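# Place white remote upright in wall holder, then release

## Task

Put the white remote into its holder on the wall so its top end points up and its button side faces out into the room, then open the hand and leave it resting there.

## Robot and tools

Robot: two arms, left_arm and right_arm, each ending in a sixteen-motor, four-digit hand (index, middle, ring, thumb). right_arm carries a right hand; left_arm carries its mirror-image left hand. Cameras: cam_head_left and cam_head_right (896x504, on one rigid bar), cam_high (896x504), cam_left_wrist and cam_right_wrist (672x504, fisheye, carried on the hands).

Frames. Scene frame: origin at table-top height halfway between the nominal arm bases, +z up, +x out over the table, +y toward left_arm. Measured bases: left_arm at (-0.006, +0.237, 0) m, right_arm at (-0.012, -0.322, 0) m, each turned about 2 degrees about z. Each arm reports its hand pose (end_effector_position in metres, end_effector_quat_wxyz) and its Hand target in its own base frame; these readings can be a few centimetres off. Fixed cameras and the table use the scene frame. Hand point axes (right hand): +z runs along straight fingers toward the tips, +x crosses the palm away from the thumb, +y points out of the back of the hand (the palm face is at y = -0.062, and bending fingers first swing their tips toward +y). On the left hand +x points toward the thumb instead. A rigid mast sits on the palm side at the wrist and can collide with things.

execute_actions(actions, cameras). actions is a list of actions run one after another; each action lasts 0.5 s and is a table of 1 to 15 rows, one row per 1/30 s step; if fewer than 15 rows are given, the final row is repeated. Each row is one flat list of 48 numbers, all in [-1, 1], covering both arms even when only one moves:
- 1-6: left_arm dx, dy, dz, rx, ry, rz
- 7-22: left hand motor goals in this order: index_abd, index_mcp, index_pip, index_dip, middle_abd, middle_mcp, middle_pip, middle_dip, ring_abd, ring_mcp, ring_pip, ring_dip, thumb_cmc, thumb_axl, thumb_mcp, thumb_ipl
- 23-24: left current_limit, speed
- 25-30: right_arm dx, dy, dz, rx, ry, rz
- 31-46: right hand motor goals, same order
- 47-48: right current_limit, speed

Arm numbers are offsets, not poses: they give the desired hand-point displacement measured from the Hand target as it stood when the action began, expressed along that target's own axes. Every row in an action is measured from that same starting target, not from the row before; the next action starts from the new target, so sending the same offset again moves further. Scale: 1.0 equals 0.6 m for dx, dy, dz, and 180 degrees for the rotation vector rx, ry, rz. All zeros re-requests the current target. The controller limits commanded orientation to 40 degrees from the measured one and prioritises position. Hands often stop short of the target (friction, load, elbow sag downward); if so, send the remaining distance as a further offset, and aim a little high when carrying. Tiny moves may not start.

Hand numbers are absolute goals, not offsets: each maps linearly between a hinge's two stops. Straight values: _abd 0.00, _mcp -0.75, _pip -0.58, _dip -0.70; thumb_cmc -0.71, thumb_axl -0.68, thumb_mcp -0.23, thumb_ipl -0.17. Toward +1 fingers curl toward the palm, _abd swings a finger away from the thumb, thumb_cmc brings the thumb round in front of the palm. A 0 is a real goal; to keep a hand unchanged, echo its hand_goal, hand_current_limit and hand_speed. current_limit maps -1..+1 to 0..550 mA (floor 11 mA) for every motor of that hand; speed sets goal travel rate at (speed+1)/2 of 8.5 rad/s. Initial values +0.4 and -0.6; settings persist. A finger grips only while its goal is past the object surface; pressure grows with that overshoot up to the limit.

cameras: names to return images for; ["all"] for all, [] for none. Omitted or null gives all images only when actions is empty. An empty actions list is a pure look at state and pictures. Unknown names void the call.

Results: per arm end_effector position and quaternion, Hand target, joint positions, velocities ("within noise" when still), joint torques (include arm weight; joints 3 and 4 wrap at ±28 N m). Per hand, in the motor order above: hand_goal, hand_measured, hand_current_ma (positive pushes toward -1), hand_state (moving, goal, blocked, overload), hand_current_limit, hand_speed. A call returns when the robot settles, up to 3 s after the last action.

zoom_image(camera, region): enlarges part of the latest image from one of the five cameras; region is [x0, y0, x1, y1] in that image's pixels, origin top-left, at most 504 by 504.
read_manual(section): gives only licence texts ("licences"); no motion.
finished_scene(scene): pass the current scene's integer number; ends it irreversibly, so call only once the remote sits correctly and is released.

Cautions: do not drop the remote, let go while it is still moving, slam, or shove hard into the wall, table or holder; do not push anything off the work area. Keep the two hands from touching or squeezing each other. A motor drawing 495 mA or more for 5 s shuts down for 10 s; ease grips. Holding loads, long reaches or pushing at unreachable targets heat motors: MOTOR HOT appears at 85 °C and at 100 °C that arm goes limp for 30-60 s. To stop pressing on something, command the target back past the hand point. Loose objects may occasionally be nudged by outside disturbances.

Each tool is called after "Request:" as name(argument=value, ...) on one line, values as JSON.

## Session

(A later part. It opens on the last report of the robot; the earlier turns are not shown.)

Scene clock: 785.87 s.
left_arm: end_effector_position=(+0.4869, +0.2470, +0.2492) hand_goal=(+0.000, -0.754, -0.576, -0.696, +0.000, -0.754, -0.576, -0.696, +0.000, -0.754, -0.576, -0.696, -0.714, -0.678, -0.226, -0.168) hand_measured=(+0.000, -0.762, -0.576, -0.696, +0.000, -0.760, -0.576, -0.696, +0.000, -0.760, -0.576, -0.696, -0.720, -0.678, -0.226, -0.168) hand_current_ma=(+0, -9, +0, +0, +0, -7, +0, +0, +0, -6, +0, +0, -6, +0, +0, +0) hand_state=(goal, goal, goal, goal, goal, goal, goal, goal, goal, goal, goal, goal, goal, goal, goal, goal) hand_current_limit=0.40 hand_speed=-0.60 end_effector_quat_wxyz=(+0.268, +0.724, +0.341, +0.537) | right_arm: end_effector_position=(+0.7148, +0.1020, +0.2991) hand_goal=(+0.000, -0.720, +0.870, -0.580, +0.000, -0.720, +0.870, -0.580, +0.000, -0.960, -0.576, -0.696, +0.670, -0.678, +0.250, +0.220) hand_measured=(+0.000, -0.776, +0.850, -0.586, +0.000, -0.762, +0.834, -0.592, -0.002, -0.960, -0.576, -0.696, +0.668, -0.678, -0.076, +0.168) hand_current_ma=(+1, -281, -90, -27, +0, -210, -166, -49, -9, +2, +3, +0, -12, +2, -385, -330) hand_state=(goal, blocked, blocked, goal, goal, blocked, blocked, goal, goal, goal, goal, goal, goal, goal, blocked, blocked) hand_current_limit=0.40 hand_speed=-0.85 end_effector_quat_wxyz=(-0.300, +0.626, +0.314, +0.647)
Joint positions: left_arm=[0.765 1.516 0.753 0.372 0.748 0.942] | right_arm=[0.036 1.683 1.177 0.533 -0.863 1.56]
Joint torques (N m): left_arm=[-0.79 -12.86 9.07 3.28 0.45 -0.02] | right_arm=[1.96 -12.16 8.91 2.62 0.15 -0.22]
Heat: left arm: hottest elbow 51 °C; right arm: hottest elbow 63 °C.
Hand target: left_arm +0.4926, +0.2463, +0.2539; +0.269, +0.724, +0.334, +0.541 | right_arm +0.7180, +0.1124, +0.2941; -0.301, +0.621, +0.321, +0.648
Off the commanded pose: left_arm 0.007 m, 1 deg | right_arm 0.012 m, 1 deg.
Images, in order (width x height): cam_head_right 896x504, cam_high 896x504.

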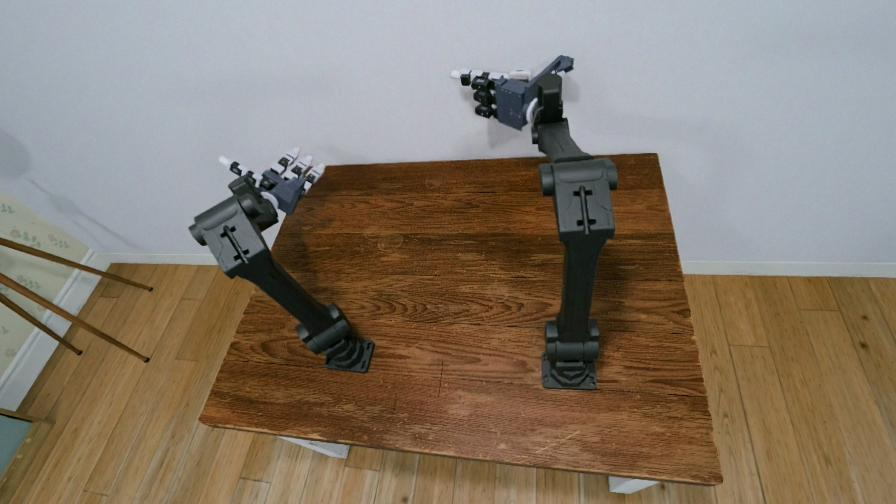

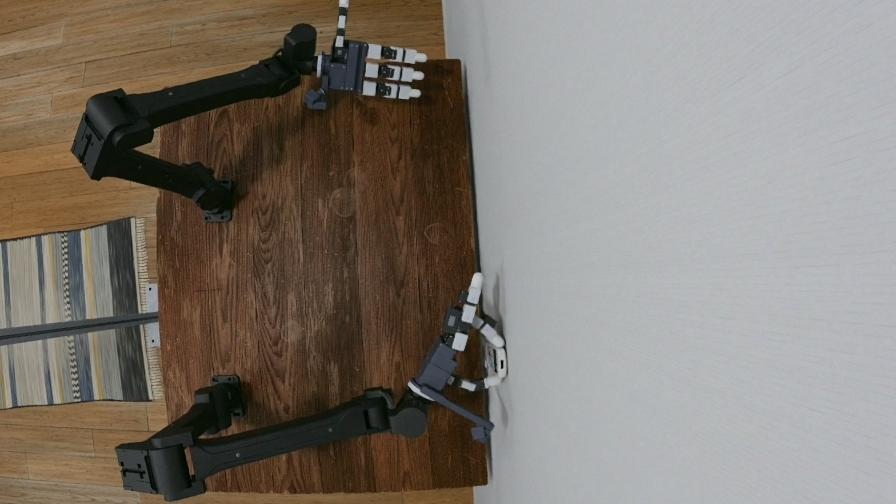

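Request:
execute_actions(actions=[[[0,0,0,0,0,0,0,-0.754,-0.576,-0.696,0,-0.754,-0.576,-0.696,0,-0.754,-0.576,-0.696,-0.714,-0.678,-0.226,-0.168,0.4,-0.6,0.05,-0.0028,0.0059,0,0,0,0,-0.72,0.87,-0.58,0,-0.72,0.87,-0.58,0,-0.959,-0.576,-0.696,0.671,-0.678,0.25,0.22,0.4,-0.85]]], cameras=["cam_high","cam_head_right"])

Request:
zoom_image(camera="cam_high", region=[460, 325, 520, 405])

Request:
zoom_image(camera="cam_head_right", region=[500, 45, 545, 75])

Scene clock: 802.10 s.
left_arm: end_effector_position=(+0.4869, +0.2470, +0.2492) hand_goal=(+0.000, -0.754, -0.576, -0.696, +0.000, -0.754, -0.576, -0.696, +0.000, -0.754, -0.576, -0.696, -0.714, -0.678, -0.226, -0.168) hand_measured=(+0.000, -0.762, -0.576, -0.696, +0.000, -0.760, -0.576, -0.696, +0.000, -0.760, -0.576, -0.696, -0.720, -0.678, -0.226, -0.168) hand_current_ma=(+0, -9, +0, +0, +0, -7, +0, +0, +0, -6, +0, +0, -6, +0, +0, +0) hand_state=(goal, goal, goal, goal, goal, goal, goal, goal, goal, goal, goal, goal, goal, goal, goal, goal) hand_current_limit=0.40 hand_speed=-0.60 end_effector_quat_wxyz=(+0.268, +0.724, +0.341, +0.537) | right_arm: end_effector_position=(+0.7133, +0.1044, +0.2924) hand_goal=(+0.000, -0.720, +0.870, -0.580, +0.000, -0.720, +0.870, -0.580, +0.000, -0.960, -0.576, -0.696, +0.670, -0.678, +0.250, +0.220) hand_measured=(+0.000, -0.776, +0.844, -0.592, +0.000, -0.762, +0.842, -0.588, -0.002, -0.960, -0.576, -0.696, +0.658, -0.680, -0.076, +0.168) hand_current_ma=(+1, -281, -114, -56, +0, -210, -125, -37, -9, +2, +3, +0, -54, -9, -385, -330) hand_state=(goal, blocked, blocked, goal, goal, blocked, blocked, goal, goal, goal, goal, goal, goal, goal, blocked, blocked) hand_current_limit=0.40 hand_speed=-0.85 end_effector_quat_wxyz=(-0.304, +0.638, +0.308, +0.636)
Joint positions: left_arm=[0.765 1.516 0.753 0.372 0.748 0.942] | right_arm=[0.042 1.677 1.177 0.492 -0.854 1.56]
Joint torques (N m): left_arm=[-0.91 -12.86 9.17 3.29 0.43 -0.01] | right_arm=[2.08 -14.68 11.52 1.28 0.07 -0.21]
Heat: left arm: hottest elbow 51 °C; right arm: hottest elbow 63 °C.
Hand target: left_arm +0.4926, +0.2463, +0.2539; +0.269, +0.724, +0.334, +0.541 | right_arm +0.7175, +0.1166, +0.3241; -0.301, +0.621, +0.321, +0.648
Off the commanded pose: left_arm 0.007 m, 1 deg | right_arm 0.034 m, 3 deg.
Images, in order (width x height): cam_head_right 896x504, cam_high 896x504.

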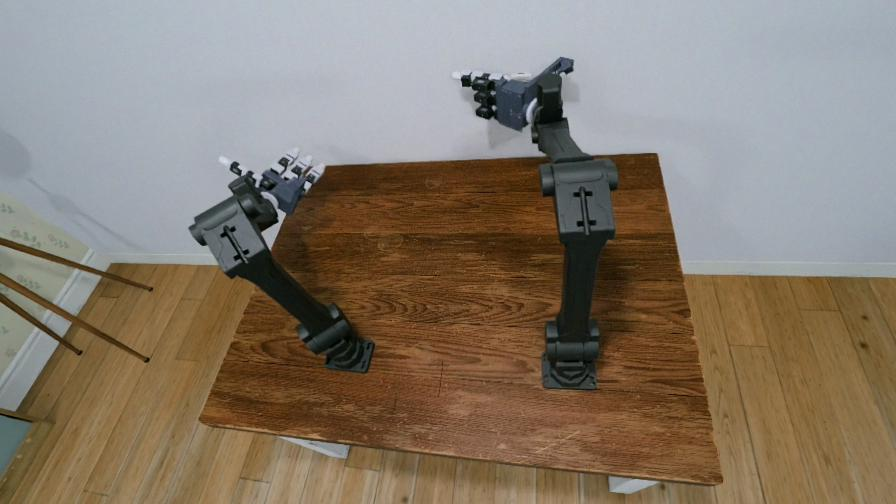

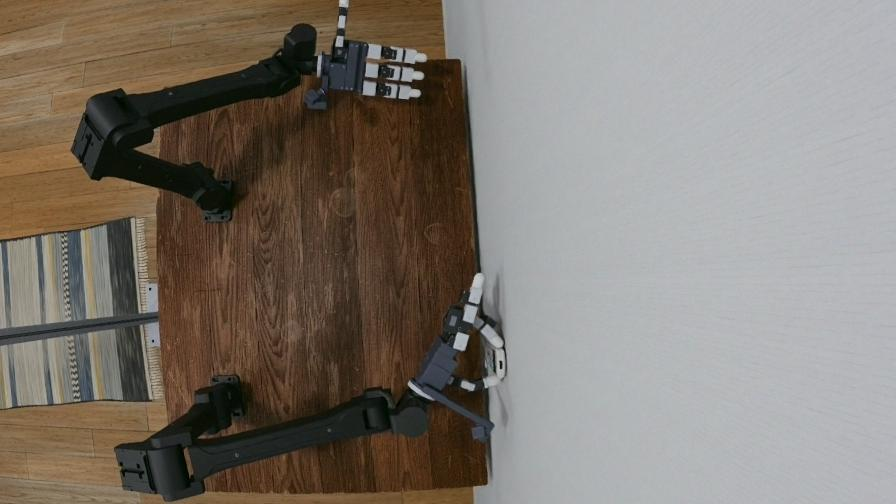

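Scaled by 6.300 from the camera's 896x504 image, which has a finer 1280x720 frame.

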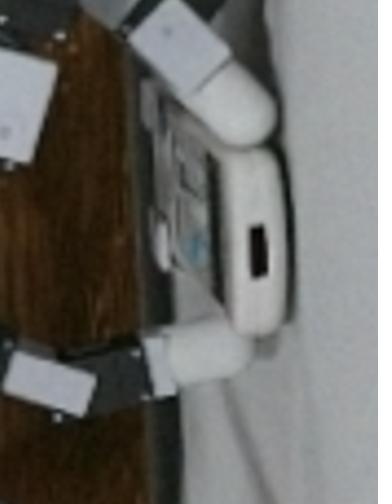

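Scaled by 11.200 from the camera's 896x504 image, which has a finer 1280x720 frame.

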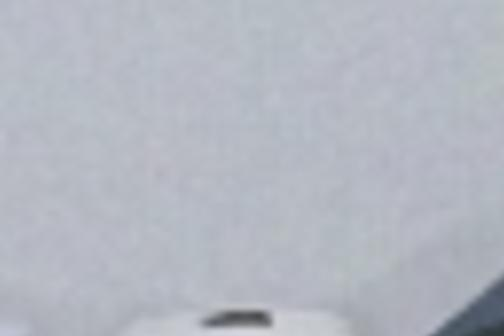

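Request:
execute_actions(actions=[[[0,0,0,0,0,0,0,-0.754,-0.576,-0.696,0,-0.754,-0.576,-0.696,0,-0.754,-0.576,-0.696,-0.714,-0.678,-0.226,-0.168,0.4,-0.6,-0.073,-0.0018,-0.001,0,0,0,0,-0.72,0.87,-0.58,0,-0.72,0.87,-0.58,0,-0.959,-0.576,-0.696,0.671,-0.678,0.25,0.22,0.4,-0.85]]], cameras=["cam_high","cam_head_right"])

Request:
zoom_image(camera="cam_high", region=[460, 325, 520, 405])

Request:
zoom_image(camera="cam_head_right", region=[500, 55, 545, 85])

Scene clock: 813.03 s.
left_arm: end_effector_position=(+0.4869, +0.2470, +0.2492) hand_goal=(+0.000, -0.754, -0.576, -0.696, +0.000, -0.754, -0.576, -0.696, +0.000, -0.754, -0.576, -0.696, -0.714, -0.678, -0.226, -0.168) hand_measured=(+0.000, -0.762, -0.576, -0.696, +0.000, -0.760, -0.576, -0.696, +0.000, -0.760, -0.576, -0.696, -0.720, -0.678, -0.226, -0.168) hand_current_ma=(+0, -9, +0, +0, +0, -7, +0, +0, +0, -6, +0, +0, -6, +0, +0, +0) hand_state=(goal, goal, goal, goal, goal, goal, goal, goal, goal, goal, goal, goal, goal, goal, goal, goal) hand_current_limit=0.40 hand_speed=-0.60 end_effector_quat_wxyz=(+0.268, +0.724, +0.341, +0.537) | right_arm: end_effector_position=(+0.7145, +0.1055, +0.2908) hand_goal=(+0.000, -0.720, +0.870, -0.580, +0.000, -0.720, +0.870, -0.580, +0.000, -0.960, -0.576, -0.696, +0.670, -0.678, +0.250, +0.220) hand_measured=(+0.000, -0.776, +0.858, -0.582, +0.000, -0.762, +0.842, -0.590, -0.002, -0.960, -0.576, -0.696, +0.666, -0.678, -0.082, +0.170) hand_current_ma=(+1, -281, -55, -8, +0, -208, -125, -42, -9, +2, +3, +0, -15, +0, -385, -317) hand_state=(goal, blocked, goal, goal, goal, blocked, blocked, goal, goal, goal, goal, goal, goal, goal, blocked, blocked) hand_current_limit=0.40 hand_speed=-0.85 end_effector_quat_wxyz=(-0.298, +0.623, +0.315, +0.651)
Joint positions: left_arm=[0.765 1.516 0.753 0.372 0.748 0.942] | right_arm=[0.043 1.696 1.162 0.571 -0.854 1.56]
Joint torques (N m): left_arm=[-0.73 -12.69 9.16 3.23 0.45 0] | right_arm=[1.9 -11.75 8.75 2.51 0.12 -0.22]
Heat: left arm: hottest elbow 51 °C; right arm: hottest elbow 65 °C.
Hand target: left_arm +0.4926, +0.2463, +0.2539; +0.269, +0.724, +0.334, +0.541 | right_arm +0.7182, +0.1164, +0.2803; -0.301, +0.621, +0.321, +0.648
Off the commanded pose: left_arm 0.007 m, 1 deg | right_arm 0.016 m, 1 deg.
Images, in order (width x height): cam_head_right 896x504, cam_high 896x504.

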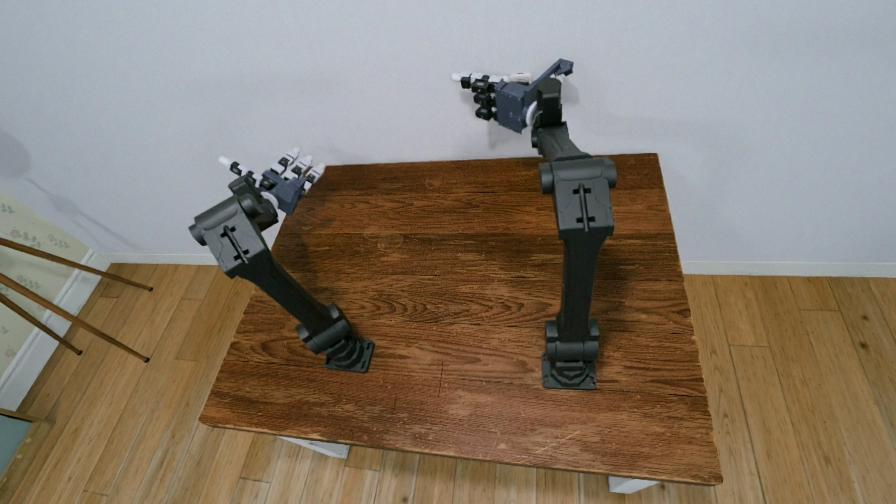

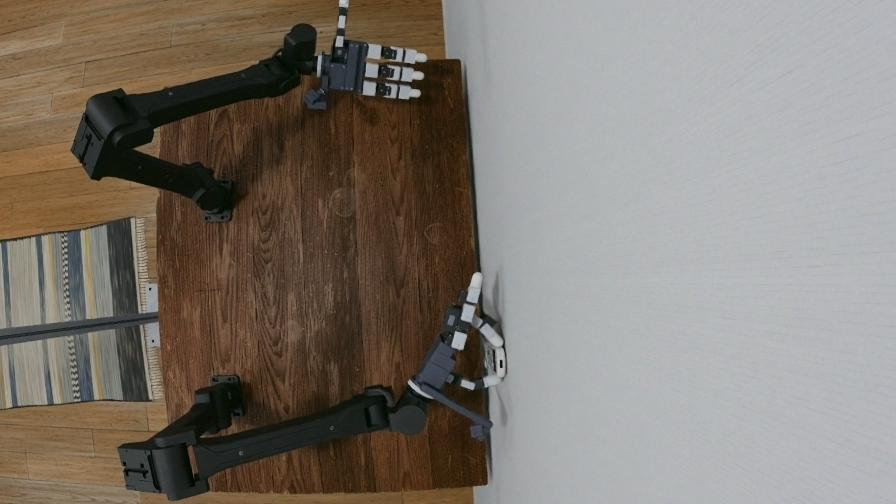

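Scaled by 6.300 from the camera's 896x504 image, which has a finer 1280x720 frame.

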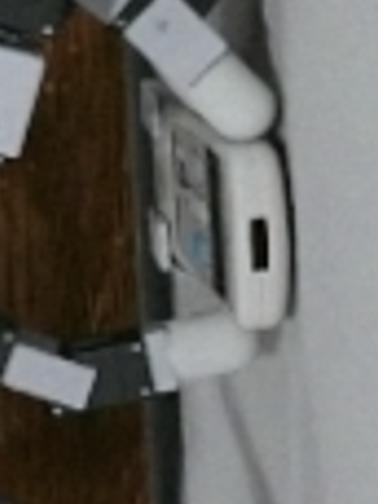

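Scaled by 11.200 from the camera's 896x504 image, which has a finer 1280x720 frame.

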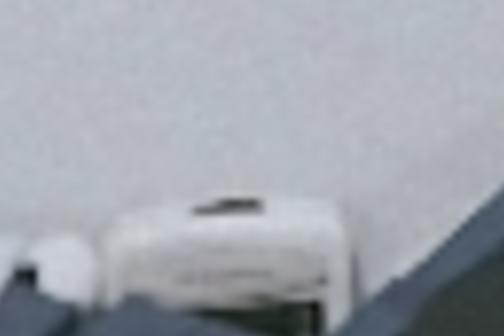

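Request:
execute_actions(actions=[[[0,0,0,0,0,0,0,-0.754,-0.576,-0.696,0,-0.754,-0.576,-0.696,0,-0.754,-0.576,-0.696,-0.714,-0.678,-0.226,-0.168,0.4,-0.6,-0.008,0,0,0,-0.0083,0.0144,0,-0.72,0.87,-0.58,0,-0.72,0.87,-0.58,0,-0.959,-0.576,-0.696,0.671,-0.678,0.25,0.22,0.4,-0.85]]], cameras=["cam_high","cam_head_right"])

Request:
zoom_image(camera="cam_high", region=[460, 325, 520, 405])

Request:
zoom_image(camera="cam_head_right", region=[500, 55, 545, 85])

Scene clock: 829.97 s.
left_arm: end_effector_position=(+0.4869, +0.2470, +0.2492) hand_goal=(+0.000, -0.754, -0.576, -0.696, +0.000, -0.754, -0.576, -0.696, +0.000, -0.754, -0.576, -0.696, -0.714, -0.678, -0.226, -0.168) hand_measured=(+0.000, -0.762, -0.576, -0.696, +0.000, -0.760, -0.576, -0.696, +0.000, -0.760, -0.576, -0.696, -0.720, -0.678, -0.226, -0.168) hand_current_ma=(+0, -9, +0, +0, +0, -7, +0, +0, +0, -6, +0, +0, -6, +0, +0, +0) hand_state=(goal, goal, goal, goal, goal, goal, goal, goal, goal, goal, goal, goal, goal, goal, goal, goal) hand_current_limit=0.40 hand_speed=-0.60 end_effector_quat_wxyz=(+0.268, +0.724, +0.341, +0.537) | right_arm: end_effector_position=(+0.7143, +0.1054, +0.2882) hand_goal=(+0.000, -0.720, +0.870, -0.580, +0.000, -0.720, +0.870, -0.580, +0.000, -0.960, -0.576, -0.696, +0.670, -0.678, +0.250, +0.220) hand_measured=(-0.002, -0.776, +0.858, -0.584, -0.002, -0.762, +0.842, -0.590, -0.002, -0.960, -0.576, -0.696, +0.668, -0.678, -0.082, +0.170) hand_current_ma=(-5, -281, -55, -13, -3, -208, -125, -42, -9, +2, +3, +0, -7, +4, -385, -317) hand_state=(goal, blocked, goal, goal, goal, blocked, blocked, goal, goal, goal, goal, goal, goal, goal, blocked, blocked) hand_current_limit=0.40 hand_speed=-0.85 end_effector_quat_wxyz=(-0.300, +0.627, +0.314, +0.647)
Joint positions: left_arm=[0.765 1.516 0.753 0.372 0.748 0.942] | right_arm=[0.043 1.696 1.162 0.559 -0.854 1.559]
Joint torques (N m): left_arm=[-0.44 -12.63 8.99 3.21 0.47 0.01] | right_arm=[1.85 -12.22 9.55 0.54 0.11 -0.07]
Heat: left arm: hottest elbow 51 °C; right arm: hottest elbow 61 °C.
Hand target: left_arm +0.4926, +0.2463, +0.2539; +0.269, +0.724, +0.334, +0.541 | right_arm +0.7184, +0.1164, +0.2756; -0.312, +0.637, +0.310, +0.633
Off the commanded pose: left_arm 0.007 m, 1 deg | right_arm 0.017 m, 2 deg.
Images, in order (width x height): cam_head_right 896x504, cam_high 896x504.

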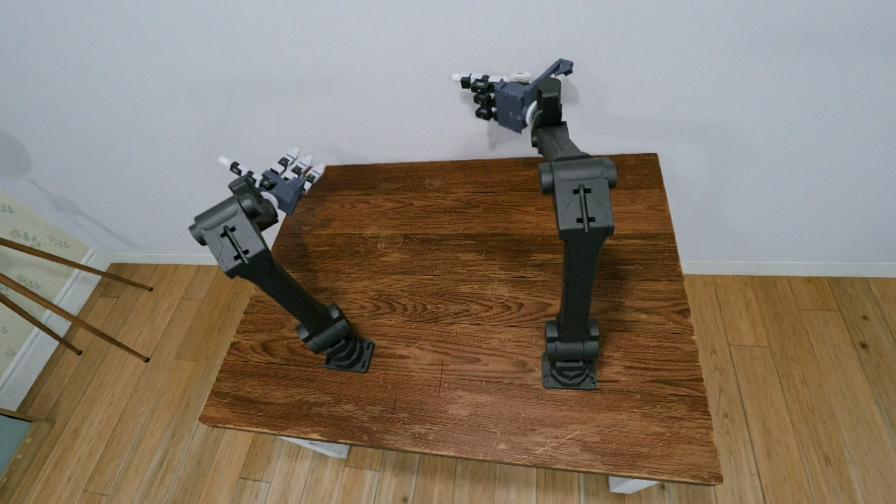

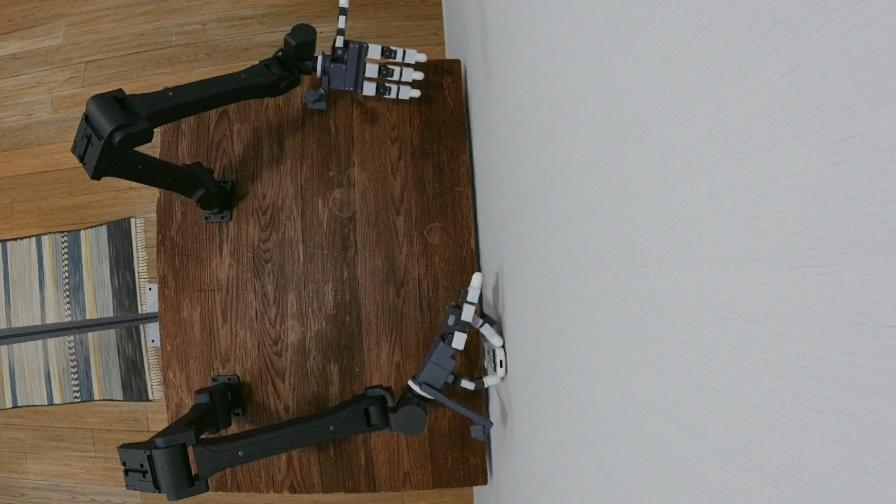

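Scaled by 6.300 from the camera's 896x504 image, which has a finer 1280x720 frame.

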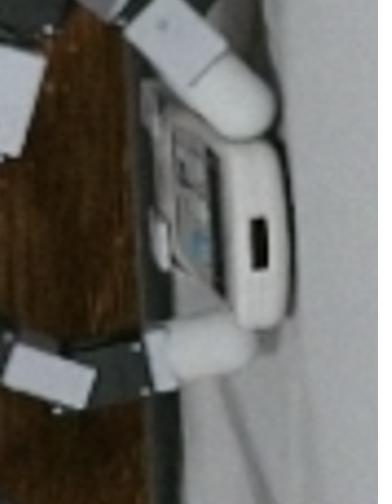

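Scaled by 11.200 from the camera's 896x504 image, which has a finer 1280x720 frame.

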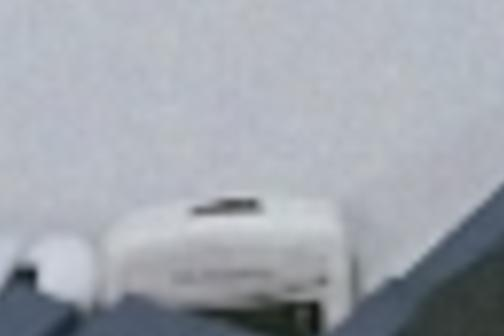

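Request:
execute_actions(actions=[[[0,0,0,0,0,0,0,-0.754,-0.576,-0.696,0,-0.754,-0.576,-0.696,0,-0.754,-0.576,-0.696,-0.714,-0.678,-0.226,-0.168,0.4,-0.6,-0.0167,0.0225,-0.029,0,0,0,0,-0.72,0.87,-0.58,0,-0.72,0.87,-0.58,0,-0.959,-0.576,-0.696,0.671,-0.678,0.25,0.22,0.4,-0.85]]], cameras=["cam_high","cam_head_right"])

Request:
zoom_image(camera="cam_high", region=[460, 325, 520, 405])

Request:
zoom_image(camera="cam_head_right", region=[500, 55, 545, 85])

Scene clock: 852.77 s.
left_arm: end_effector_position=(+0.4869, +0.2470, +0.2492) hand_goal=(+0.000, -0.754, -0.576, -0.696, +0.000, -0.754, -0.576, -0.696, +0.000, -0.754, -0.576, -0.696, -0.714, -0.678, -0.226, -0.168) hand_measured=(+0.000, -0.762, -0.576, -0.696, +0.000, -0.760, -0.576, -0.696, +0.000, -0.760, -0.576, -0.696, -0.720, -0.678, -0.226, -0.168) hand_current_ma=(+0, -9, +0, +0, +0, -7, +0, +0, +0, -6, +0, +0, -6, +0, +0, +0) hand_state=(goal, goal, goal, goal, goal, goal, goal, goal, goal, goal, goal, goal, goal, goal, goal, goal) hand_current_limit=0.40 hand_speed=-0.60 end_effector_quat_wxyz=(+0.268, +0.724, +0.341, +0.537) | right_arm: end_effector_position=(+0.7124, +0.1044, +0.2883) hand_goal=(+0.000, -0.720, +0.870, -0.580, +0.000, -0.720, +0.870, -0.580, +0.000, -0.960, -0.576, -0.696, +0.670, -0.678, +0.250, +0.220) hand_measured=(-0.002, -0.774, +0.852, -0.588, -0.002, -0.762, +0.842, -0.590, -0.002, -0.960, -0.576, -0.696, +0.668, -0.676, -0.082, +0.170) hand_current_ma=(-5, -266, -77, -33, -3, -208, -125, -42, -9, +2, +3, +0, -7, +6, -385, -317) hand_state=(goal, blocked, goal, goal, goal, blocked, blocked, goal, goal, goal, goal, goal, goal, goal, blocked, blocked) hand_current_limit=0.40 hand_speed=-0.85 end_effector_quat_wxyz=(-0.307, +0.623, +0.323, +0.643)
Joint positions: left_arm=[0.765 1.516 0.753 0.372 0.748 0.942] | right_arm=[0.033 1.696 1.162 0.559 -0.89 1.557]
Joint torques (N m): left_arm=[-1.08 -12.75 9.09 3.25 0.46 -0.02] | right_arm=[-0.85 -11.4 8.43 1.69 -0.08 -0.05]
Heat: left arm: hottest elbow 51 °C; right arm: hottest elbow 60 °C.
Hand target: left_arm +0.4926, +0.2463, +0.2539; +0.269, +0.724, +0.334, +0.541 | right_arm +0.7184, +0.0942, +0.2656; -0.312, +0.637, +0.310, +0.633
Off the commanded pose: left_arm 0.007 m, 1 deg | right_arm 0.025 m, 3 deg.
Images, in order (width x height): cam_head_right 896x504, cam_high 896x504.

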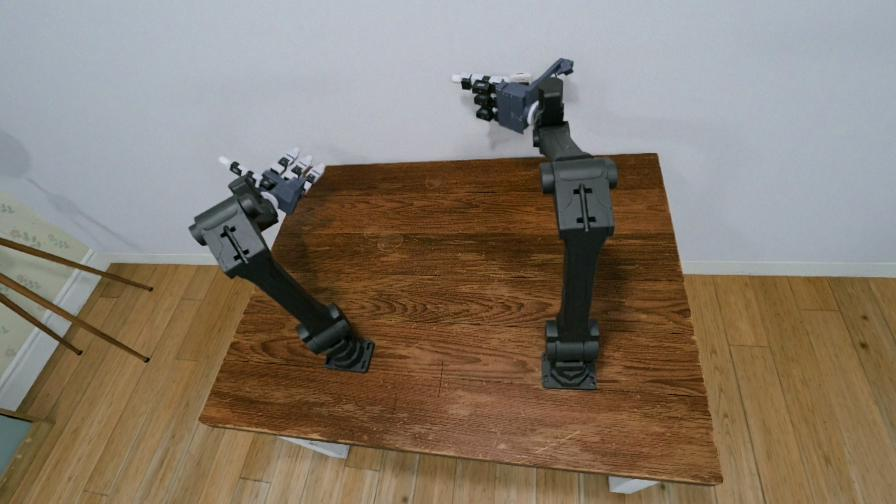

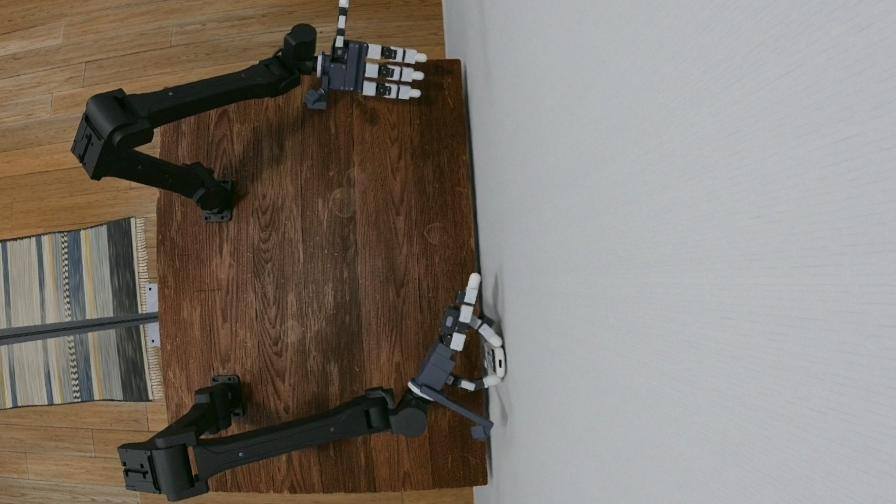

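Scaled by 6.300 from the camera's 896x504 image, which has a finer 1280x720 frame.

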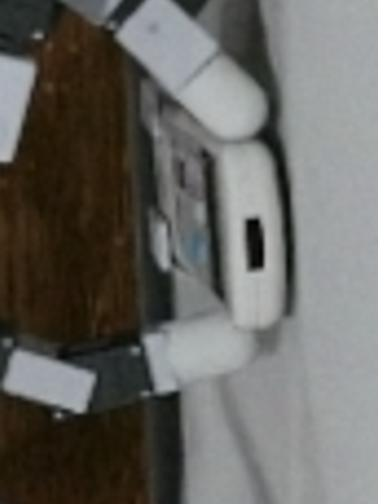

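Scaled by 11.200 from the camera's 896x504 image, which has a finer 1280x720 frame.

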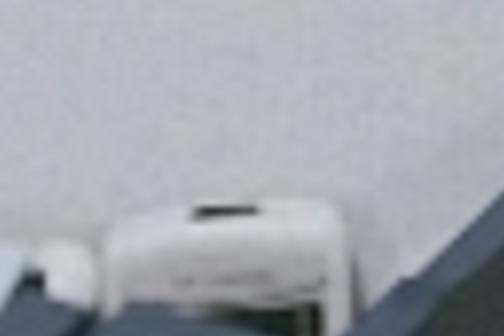

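Request:
execute_actions(actions=[], cameras=["cam_right_wrist","cam_head_left"])

Request:
zoom_image(camera="cam_right_wrist", region=[300, 0, 672, 400])

Request:
zoom_image(camera="cam_head_left", region=[470, 60, 560, 140])

Scene clock: 858.37 s.
left_arm: end_effector_position=(+0.4869, +0.2470, +0.2492) hand_goal=(+0.000, -0.754, -0.576, -0.696, +0.000, -0.754, -0.576, -0.696, +0.000, -0.754, -0.576, -0.696, -0.714, -0.678, -0.226, -0.168) hand_measured=(+0.000, -0.762, -0.576, -0.696, +0.000, -0.760, -0.576, -0.696, +0.000, -0.760, -0.576, -0.696, -0.720, -0.678, -0.226, -0.168) hand_current_ma=(+0, -9, +0, +0, +0, -7, +0, +0, +0, -6, +0, +0, -6, +0, +0, +0) hand_state=(goal, goal, goal, goal, goal, goal, goal, goal, goal, goal, goal, goal, goal, goal, goal, goal) hand_current_limit=0.40 hand_speed=-0.60 end_effector_quat_wxyz=(+0.268, +0.724, +0.341, +0.537) | right_arm: end_effector_position=(+0.7124, +0.1044, +0.2883) hand_goal=(+0.000, -0.720, +0.870, -0.580, +0.000, -0.720, +0.870, -0.580, +0.000, -0.960, -0.576, -0.696, +0.670, -0.678, +0.250, +0.220) hand_measured=(-0.002, -0.774, +0.852, -0.588, -0.002, -0.762, +0.842, -0.590, -0.002, -0.960, -0.576, -0.696, +0.668, -0.676, -0.082, +0.170) hand_current_ma=(-5, -266, -77, -33, -3, -208, -125, -42, -9, +2, +3, +0, -7, +6, -385, -317) hand_state=(goal, blocked, goal, goal, goal, blocked, blocked, goal, goal, goal, goal, goal, goal, goal, blocked, blocked) hand_current_limit=0.40 hand_speed=-0.85 end_effector_quat_wxyz=(-0.307, +0.623, +0.323, +0.643)
Joint positions: left_arm=[0.765 1.516 0.753 0.372 0.748 0.942] | right_arm=[0.033 1.696 1.162 0.559 -0.89 1.557]
Joint velocities: within noise
Joint torques (N m): left_arm=[-0.91 -13.22 9.03 3.28 0.46 0.02] | right_arm=[-0.85 -11.34 8.43 1.69 -0.07 -0.05]
Heat: left arm: hottest elbow 51 °C; right arm: hottest elbow 59 °C.
Hand target: left_arm +0.4926, +0.2463, +0.2539; +0.269, +0.724, +0.334, +0.541 | right_arm +0.7184, +0.0943, +0.2656; -0.312, +0.637, +0.310, +0.633
Off the commanded pose: left_arm 0.007 m, 1 deg | right_arm 0.025 m, 3 deg.
camera_calibration:
cam_right_wrist: T_world_to_cam=[[0.503539, -0.386868, -0.772517, -0.0630875], [-0.863973, -0.225896, -0.450025, 0.727206], [-0.000408617, 0.894038, -0.44799, 0.161775], [0, 0, 0, 1]] pos_world=[0.660119, -0.00476623, 0.350998]
Images, in order (width x height): cam_head_left 896x504, cam_right_wrist 672x504.

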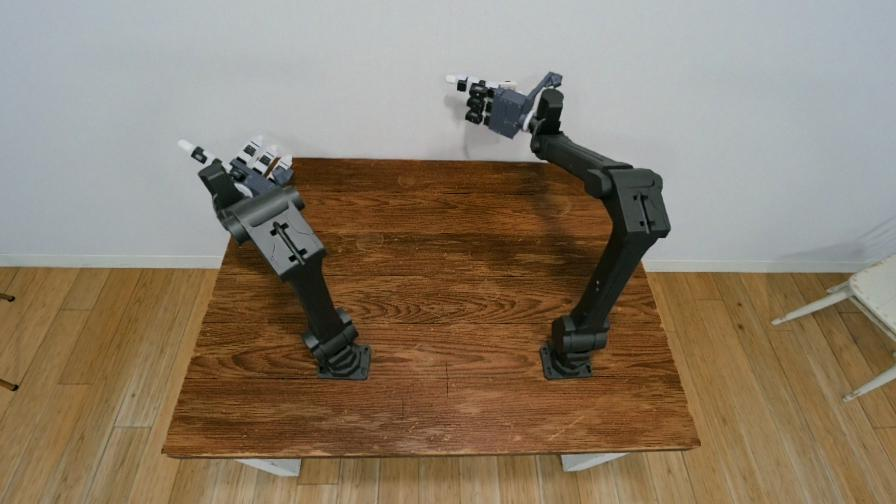

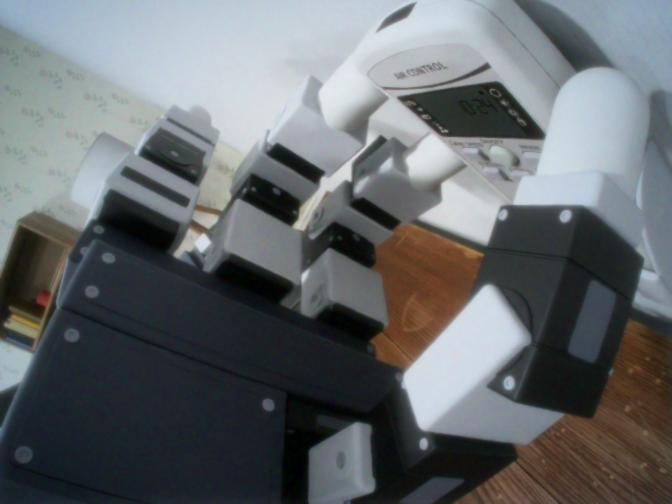

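Scaled by 1.260 from the camera's 672x504 image, which has a finer 960x720 frame.

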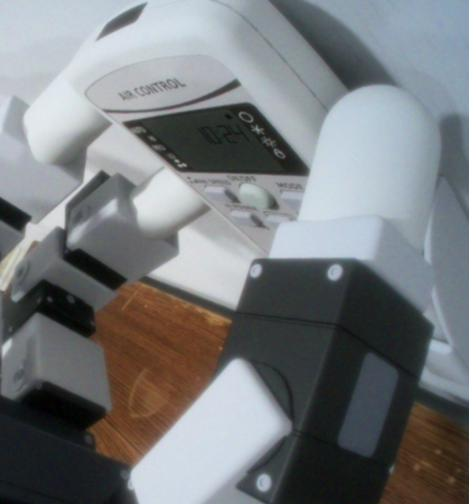

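Scaled by 5.600 from the camera's 896x504 image, which has a finer 1280x720 frame.

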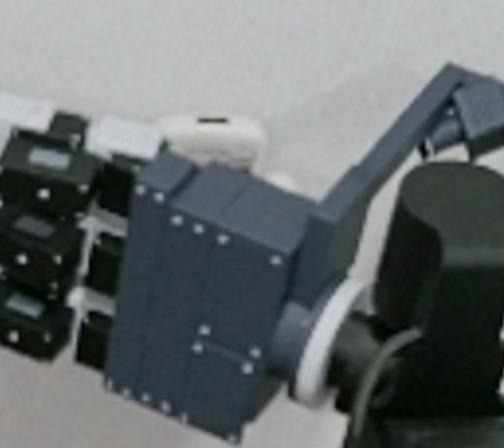

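Request:
zoom_image(camera="cam_right_wrist", region=[572, 130, 672, 330])

Request:
zoom_image(camera="cam_head_left", region=[480, 100, 530, 140])

Scaled by 2.520 from the camera's 672x504 image, which has a finer 960x720 frame.

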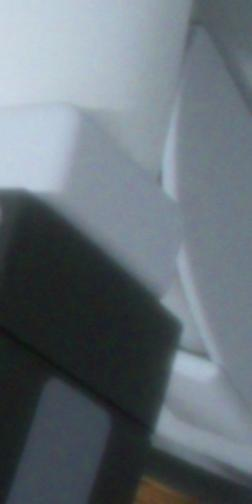

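Scaled by 10.080 from the camera's 896x504 image, which has a finer 1280x720 frame.

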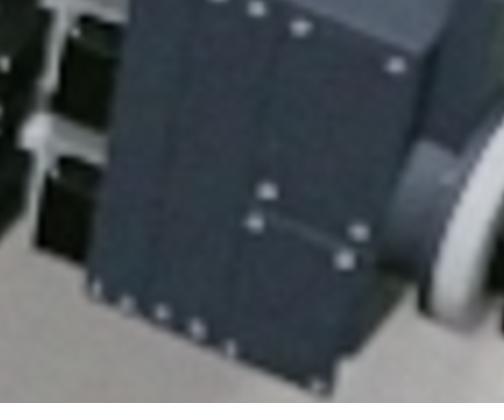

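Request:
execute_actions(actions=[[[0,0,0,0,0,0,0,-0.754,-0.576,-0.696,0,-0.754,-0.576,-0.696,0,-0.754,-0.576,-0.696,-0.714,-0.678,-0.226,-0.168,0.4,-0.6,0.01,-0.0062,0.008,0,-0.0083,0.0144,0,-0.72,0.87,-0.58,0,-0.72,0.87,-0.58,0,-0.959,-0.576,-0.696,0.671,-0.678,0.25,0.22,0.4,-0.85]]], cameras=["cam_high","cam_head_right"])

Request:
zoom_image(camera="cam_high", region=[460, 325, 520, 405])

Request:
zoom_image(camera="cam_head_right", region=[500, 55, 545, 85])

Scene clock: 891.97 s.
left_arm: end_effector_position=(+0.4869, +0.2470, +0.2492) hand_goal=(+0.000, -0.754, -0.576, -0.696, +0.000, -0.754, -0.576, -0.696, +0.000, -0.754, -0.576, -0.696, -0.714, -0.678, -0.226, -0.168) hand_measured=(+0.000, -0.762, -0.576, -0.696, +0.000, -0.760, -0.576, -0.696, +0.000, -0.760, -0.576, -0.696, -0.720, -0.678, -0.226, -0.168) hand_current_ma=(+0, -9, +0, +0, +0, -7, +0, +0, +0, -6, +0, +0, -6, +0, +0, +0) hand_state=(goal, goal, goal, goal, goal, goal, goal, goal, goal, goal, goal, goal, goal, goal, goal, goal) hand_current_limit=0.40 hand_speed=-0.60 end_effector_quat_wxyz=(+0.268, +0.724, +0.341, +0.537) | right_arm: end_effector_position=(+0.7117, +0.1036, +0.2841) hand_goal=(+0.000, -0.720, +0.870, -0.580, +0.000, -0.720, +0.870, -0.580, +0.000, -0.960, -0.576, -0.696, +0.670, -0.678, +0.250, +0.220) hand_measured=(-0.002, -0.774, +0.850, -0.590, -0.002, -0.762, +0.842, -0.590, -0.002, -0.960, -0.576, -0.696, +0.684, -0.670, -0.082, +0.170) hand_current_ma=(-5, -264, -88, -40, -5, -208, -125, -42, -9, +2, +3, +0, +58, +45, -385, -317) hand_state=(goal, blocked, goal, goal, goal, blocked, blocked, goal, goal, goal, goal, goal, goal, goal, blocked, blocked) hand_current_limit=0.40 hand_speed=-0.85 end_effector_quat_wxyz=(-0.311, +0.636, +0.316, +0.632)
Joint positions: left_arm=[0.765 1.516 0.753 0.372 0.748 0.942] | right_arm=[0.033 1.687 1.168 0.505 -0.885 1.556]
Joint torques (N m): left_arm=[-1.03 -13.27 9.2 3.29 0.46 -0.02] | right_arm=[0.21 -12.1 9.99 0.35 0.13 0.09]
Heat: left arm: hottest elbow 51 °C; right arm: hottest elbow 58 °C.
Hand target: left_arm +0.4926, +0.2463, +0.2539; +0.269, +0.724, +0.334, +0.541 | right_arm +0.7184, +0.1003, +0.2714; -0.322, +0.652, +0.300, +0.618
Off the commanded pose: left_arm 0.007 m, 1 deg | right_arm 0.015 m, 3 deg.
Images, in order (width x height): cam_head_right 896x504, cam_high 896x504.

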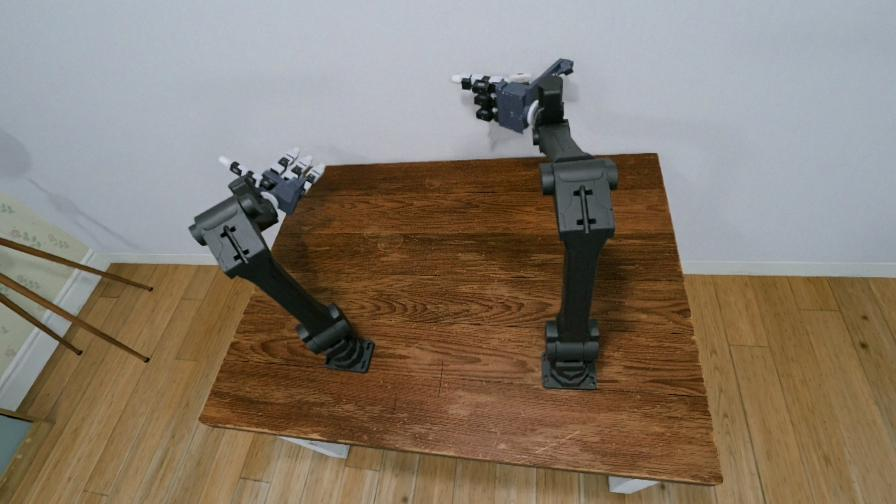

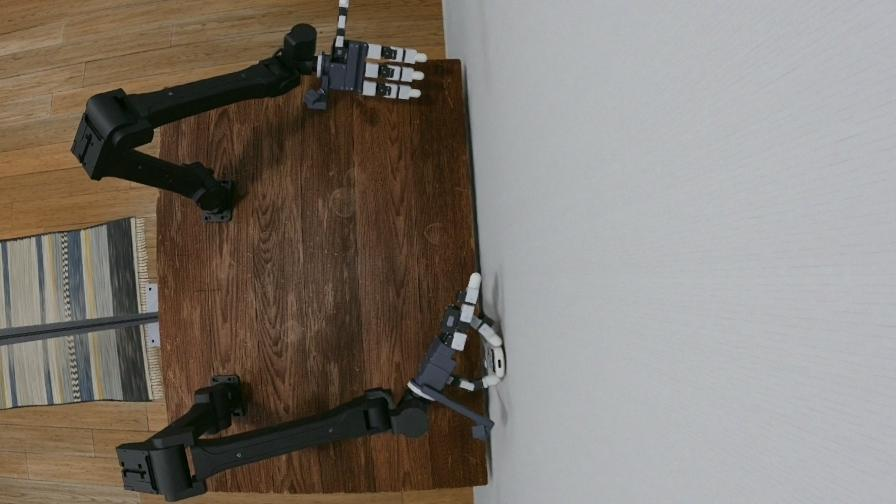

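Scaled by 6.300 from the camera's 896x504 image, which has a finer 1280x720 frame.

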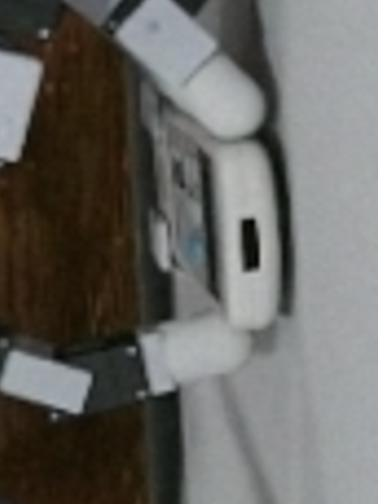

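Scaled by 11.200 from the camera's 896x504 image, which has a finer 1280x720 frame.

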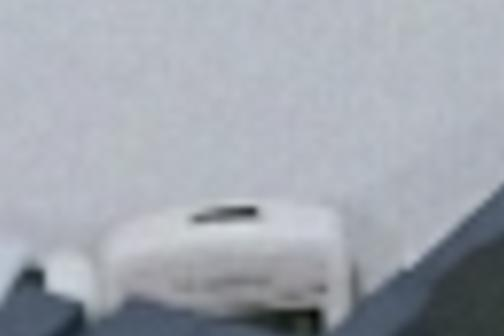

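Request:
execute_actions(actions=[[[0,0,0,0,0,0,0,-0.754,-0.576,-0.696,0,-0.754,-0.576,-0.696,0,-0.754,-0.576,-0.696,-0.714,-0.678,-0.226,-0.168,0.4,-0.6,-0.0157,0.014,0.0107,0,0,0,0,-0.72,0.87,-0.58,0,-0.72,0.87,-0.58,0,-0.959,-0.576,-0.696,0.671,-0.678,0.25,0.22,0.4,-0.85]]], cameras=["cam_high","cam_head_right"])

Request:
zoom_image(camera="cam_high", region=[460, 325, 520, 405])

Request:
zoom_image(camera="cam_head_right", region=[500, 55, 545, 85])

Scene clock: 906.07 s.
left_arm: end_effector_position=(+0.4869, +0.2470, +0.2492) hand_goal=(+0.000, -0.754, -0.576, -0.696, +0.000, -0.754, -0.576, -0.696, +0.000, -0.754, -0.576, -0.696, -0.714, -0.678, -0.226, -0.168) hand_measured=(+0.000, -0.762, -0.576, -0.696, +0.000, -0.760, -0.576, -0.696, +0.000, -0.760, -0.576, -0.696, -0.720, -0.678, -0.226, -0.168) hand_current_ma=(+0, -9, +0, +0, +0, -7, +0, +0, +0, -6, +0, +0, -6, +0, +0, +0) hand_state=(goal, goal, goal, goal, goal, goal, goal, goal, goal, goal, goal, goal, goal, goal, goal, goal) hand_current_limit=0.40 hand_speed=-0.60 end_effector_quat_wxyz=(+0.268, +0.724, +0.341, +0.537) | right_arm: end_effector_position=(+0.7141, +0.1037, +0.2840) hand_goal=(+0.000, -0.720, +0.870, -0.580, +0.000, -0.720, +0.870, -0.580, +0.000, -0.960, -0.576, -0.696, +0.670, -0.678, +0.250, +0.220) hand_measured=(-0.002, -0.774, +0.850, -0.588, -0.002, -0.762, +0.842, -0.590, -0.002, -0.960, -0.576, -0.696, +0.686, -0.668, -0.082, +0.170) hand_current_ma=(-5, -264, -87, -31, -5, -208, -131, -46, -9, +2, +3, +0, +68, +51, -385, -317) hand_state=(goal, blocked, goal, goal, goal, blocked, blocked, goal, goal, goal, goal, goal, goal, goal, blocked, blocked) hand_current_limit=0.40 hand_speed=-0.85 end_effector_quat_wxyz=(-0.311, +0.636, +0.316, +0.632)
Joint positions: left_arm=[0.765 1.516 0.753 0.372 0.748 0.942] | right_arm=[0.033 1.693 1.175 0.505 -0.885 1.556]
Joint torques (N m): left_arm=[-0.67 -12.81 9.1 3.36 0.44 -0.04] | right_arm=[0.15 -10.11 10.63 1.05 0.11 0.08]
Heat: left arm: hottest elbow 51 °C; right arm: hottest elbow 58 °C.
Hand target: left_arm +0.4926, +0.2463, +0.2539; +0.269, +0.724, +0.334, +0.541 | right_arm +0.7284, +0.1004, +0.2614; -0.322, +0.652, +0.300, +0.617
Off the commanded pose: left_arm 0.007 m, 1 deg | right_arm 0.027 m, 3 deg.
Images, in order (width x height): cam_head_right 896x504, cam_high 896x504.

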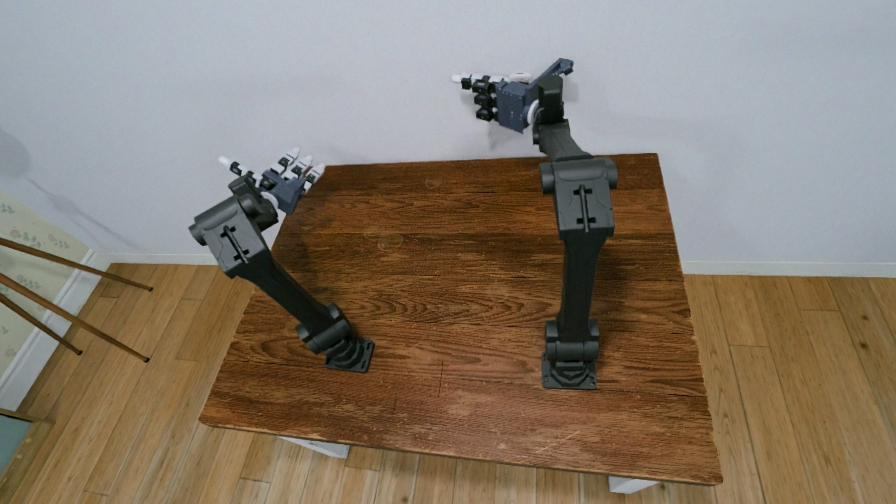

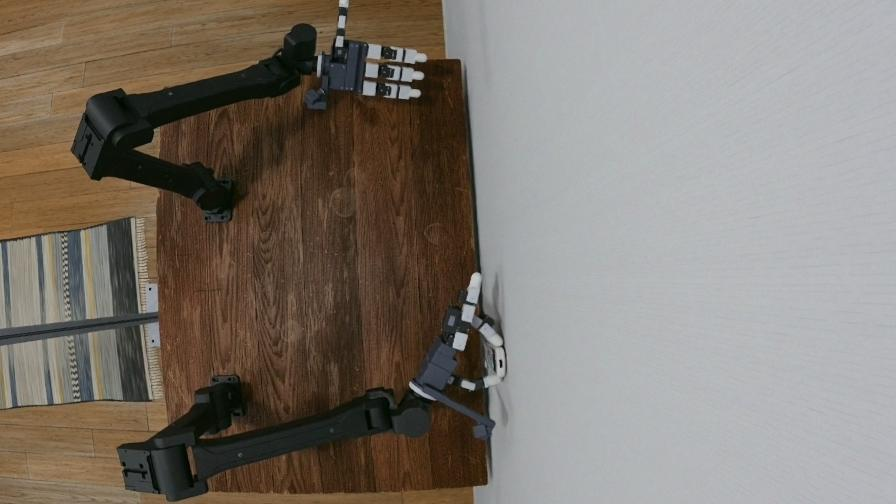

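Scaled by 6.300 from the camera's 896x504 image, which has a finer 1280x720 frame.

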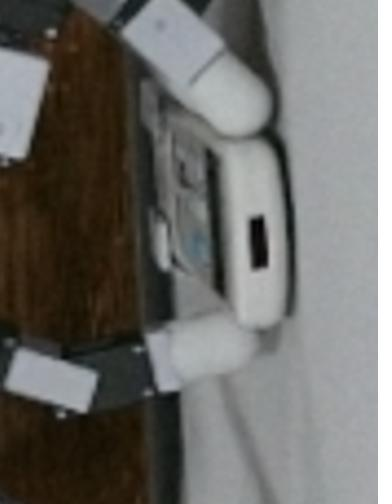

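Scaled by 11.200 from the camera's 896x504 image, which has a finer 1280x720 frame.

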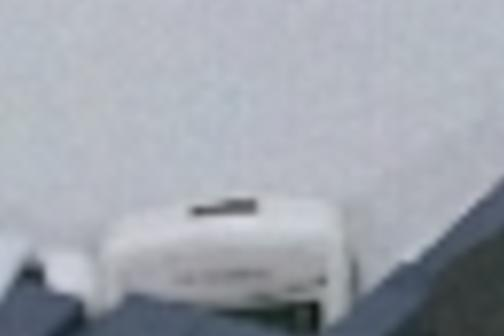

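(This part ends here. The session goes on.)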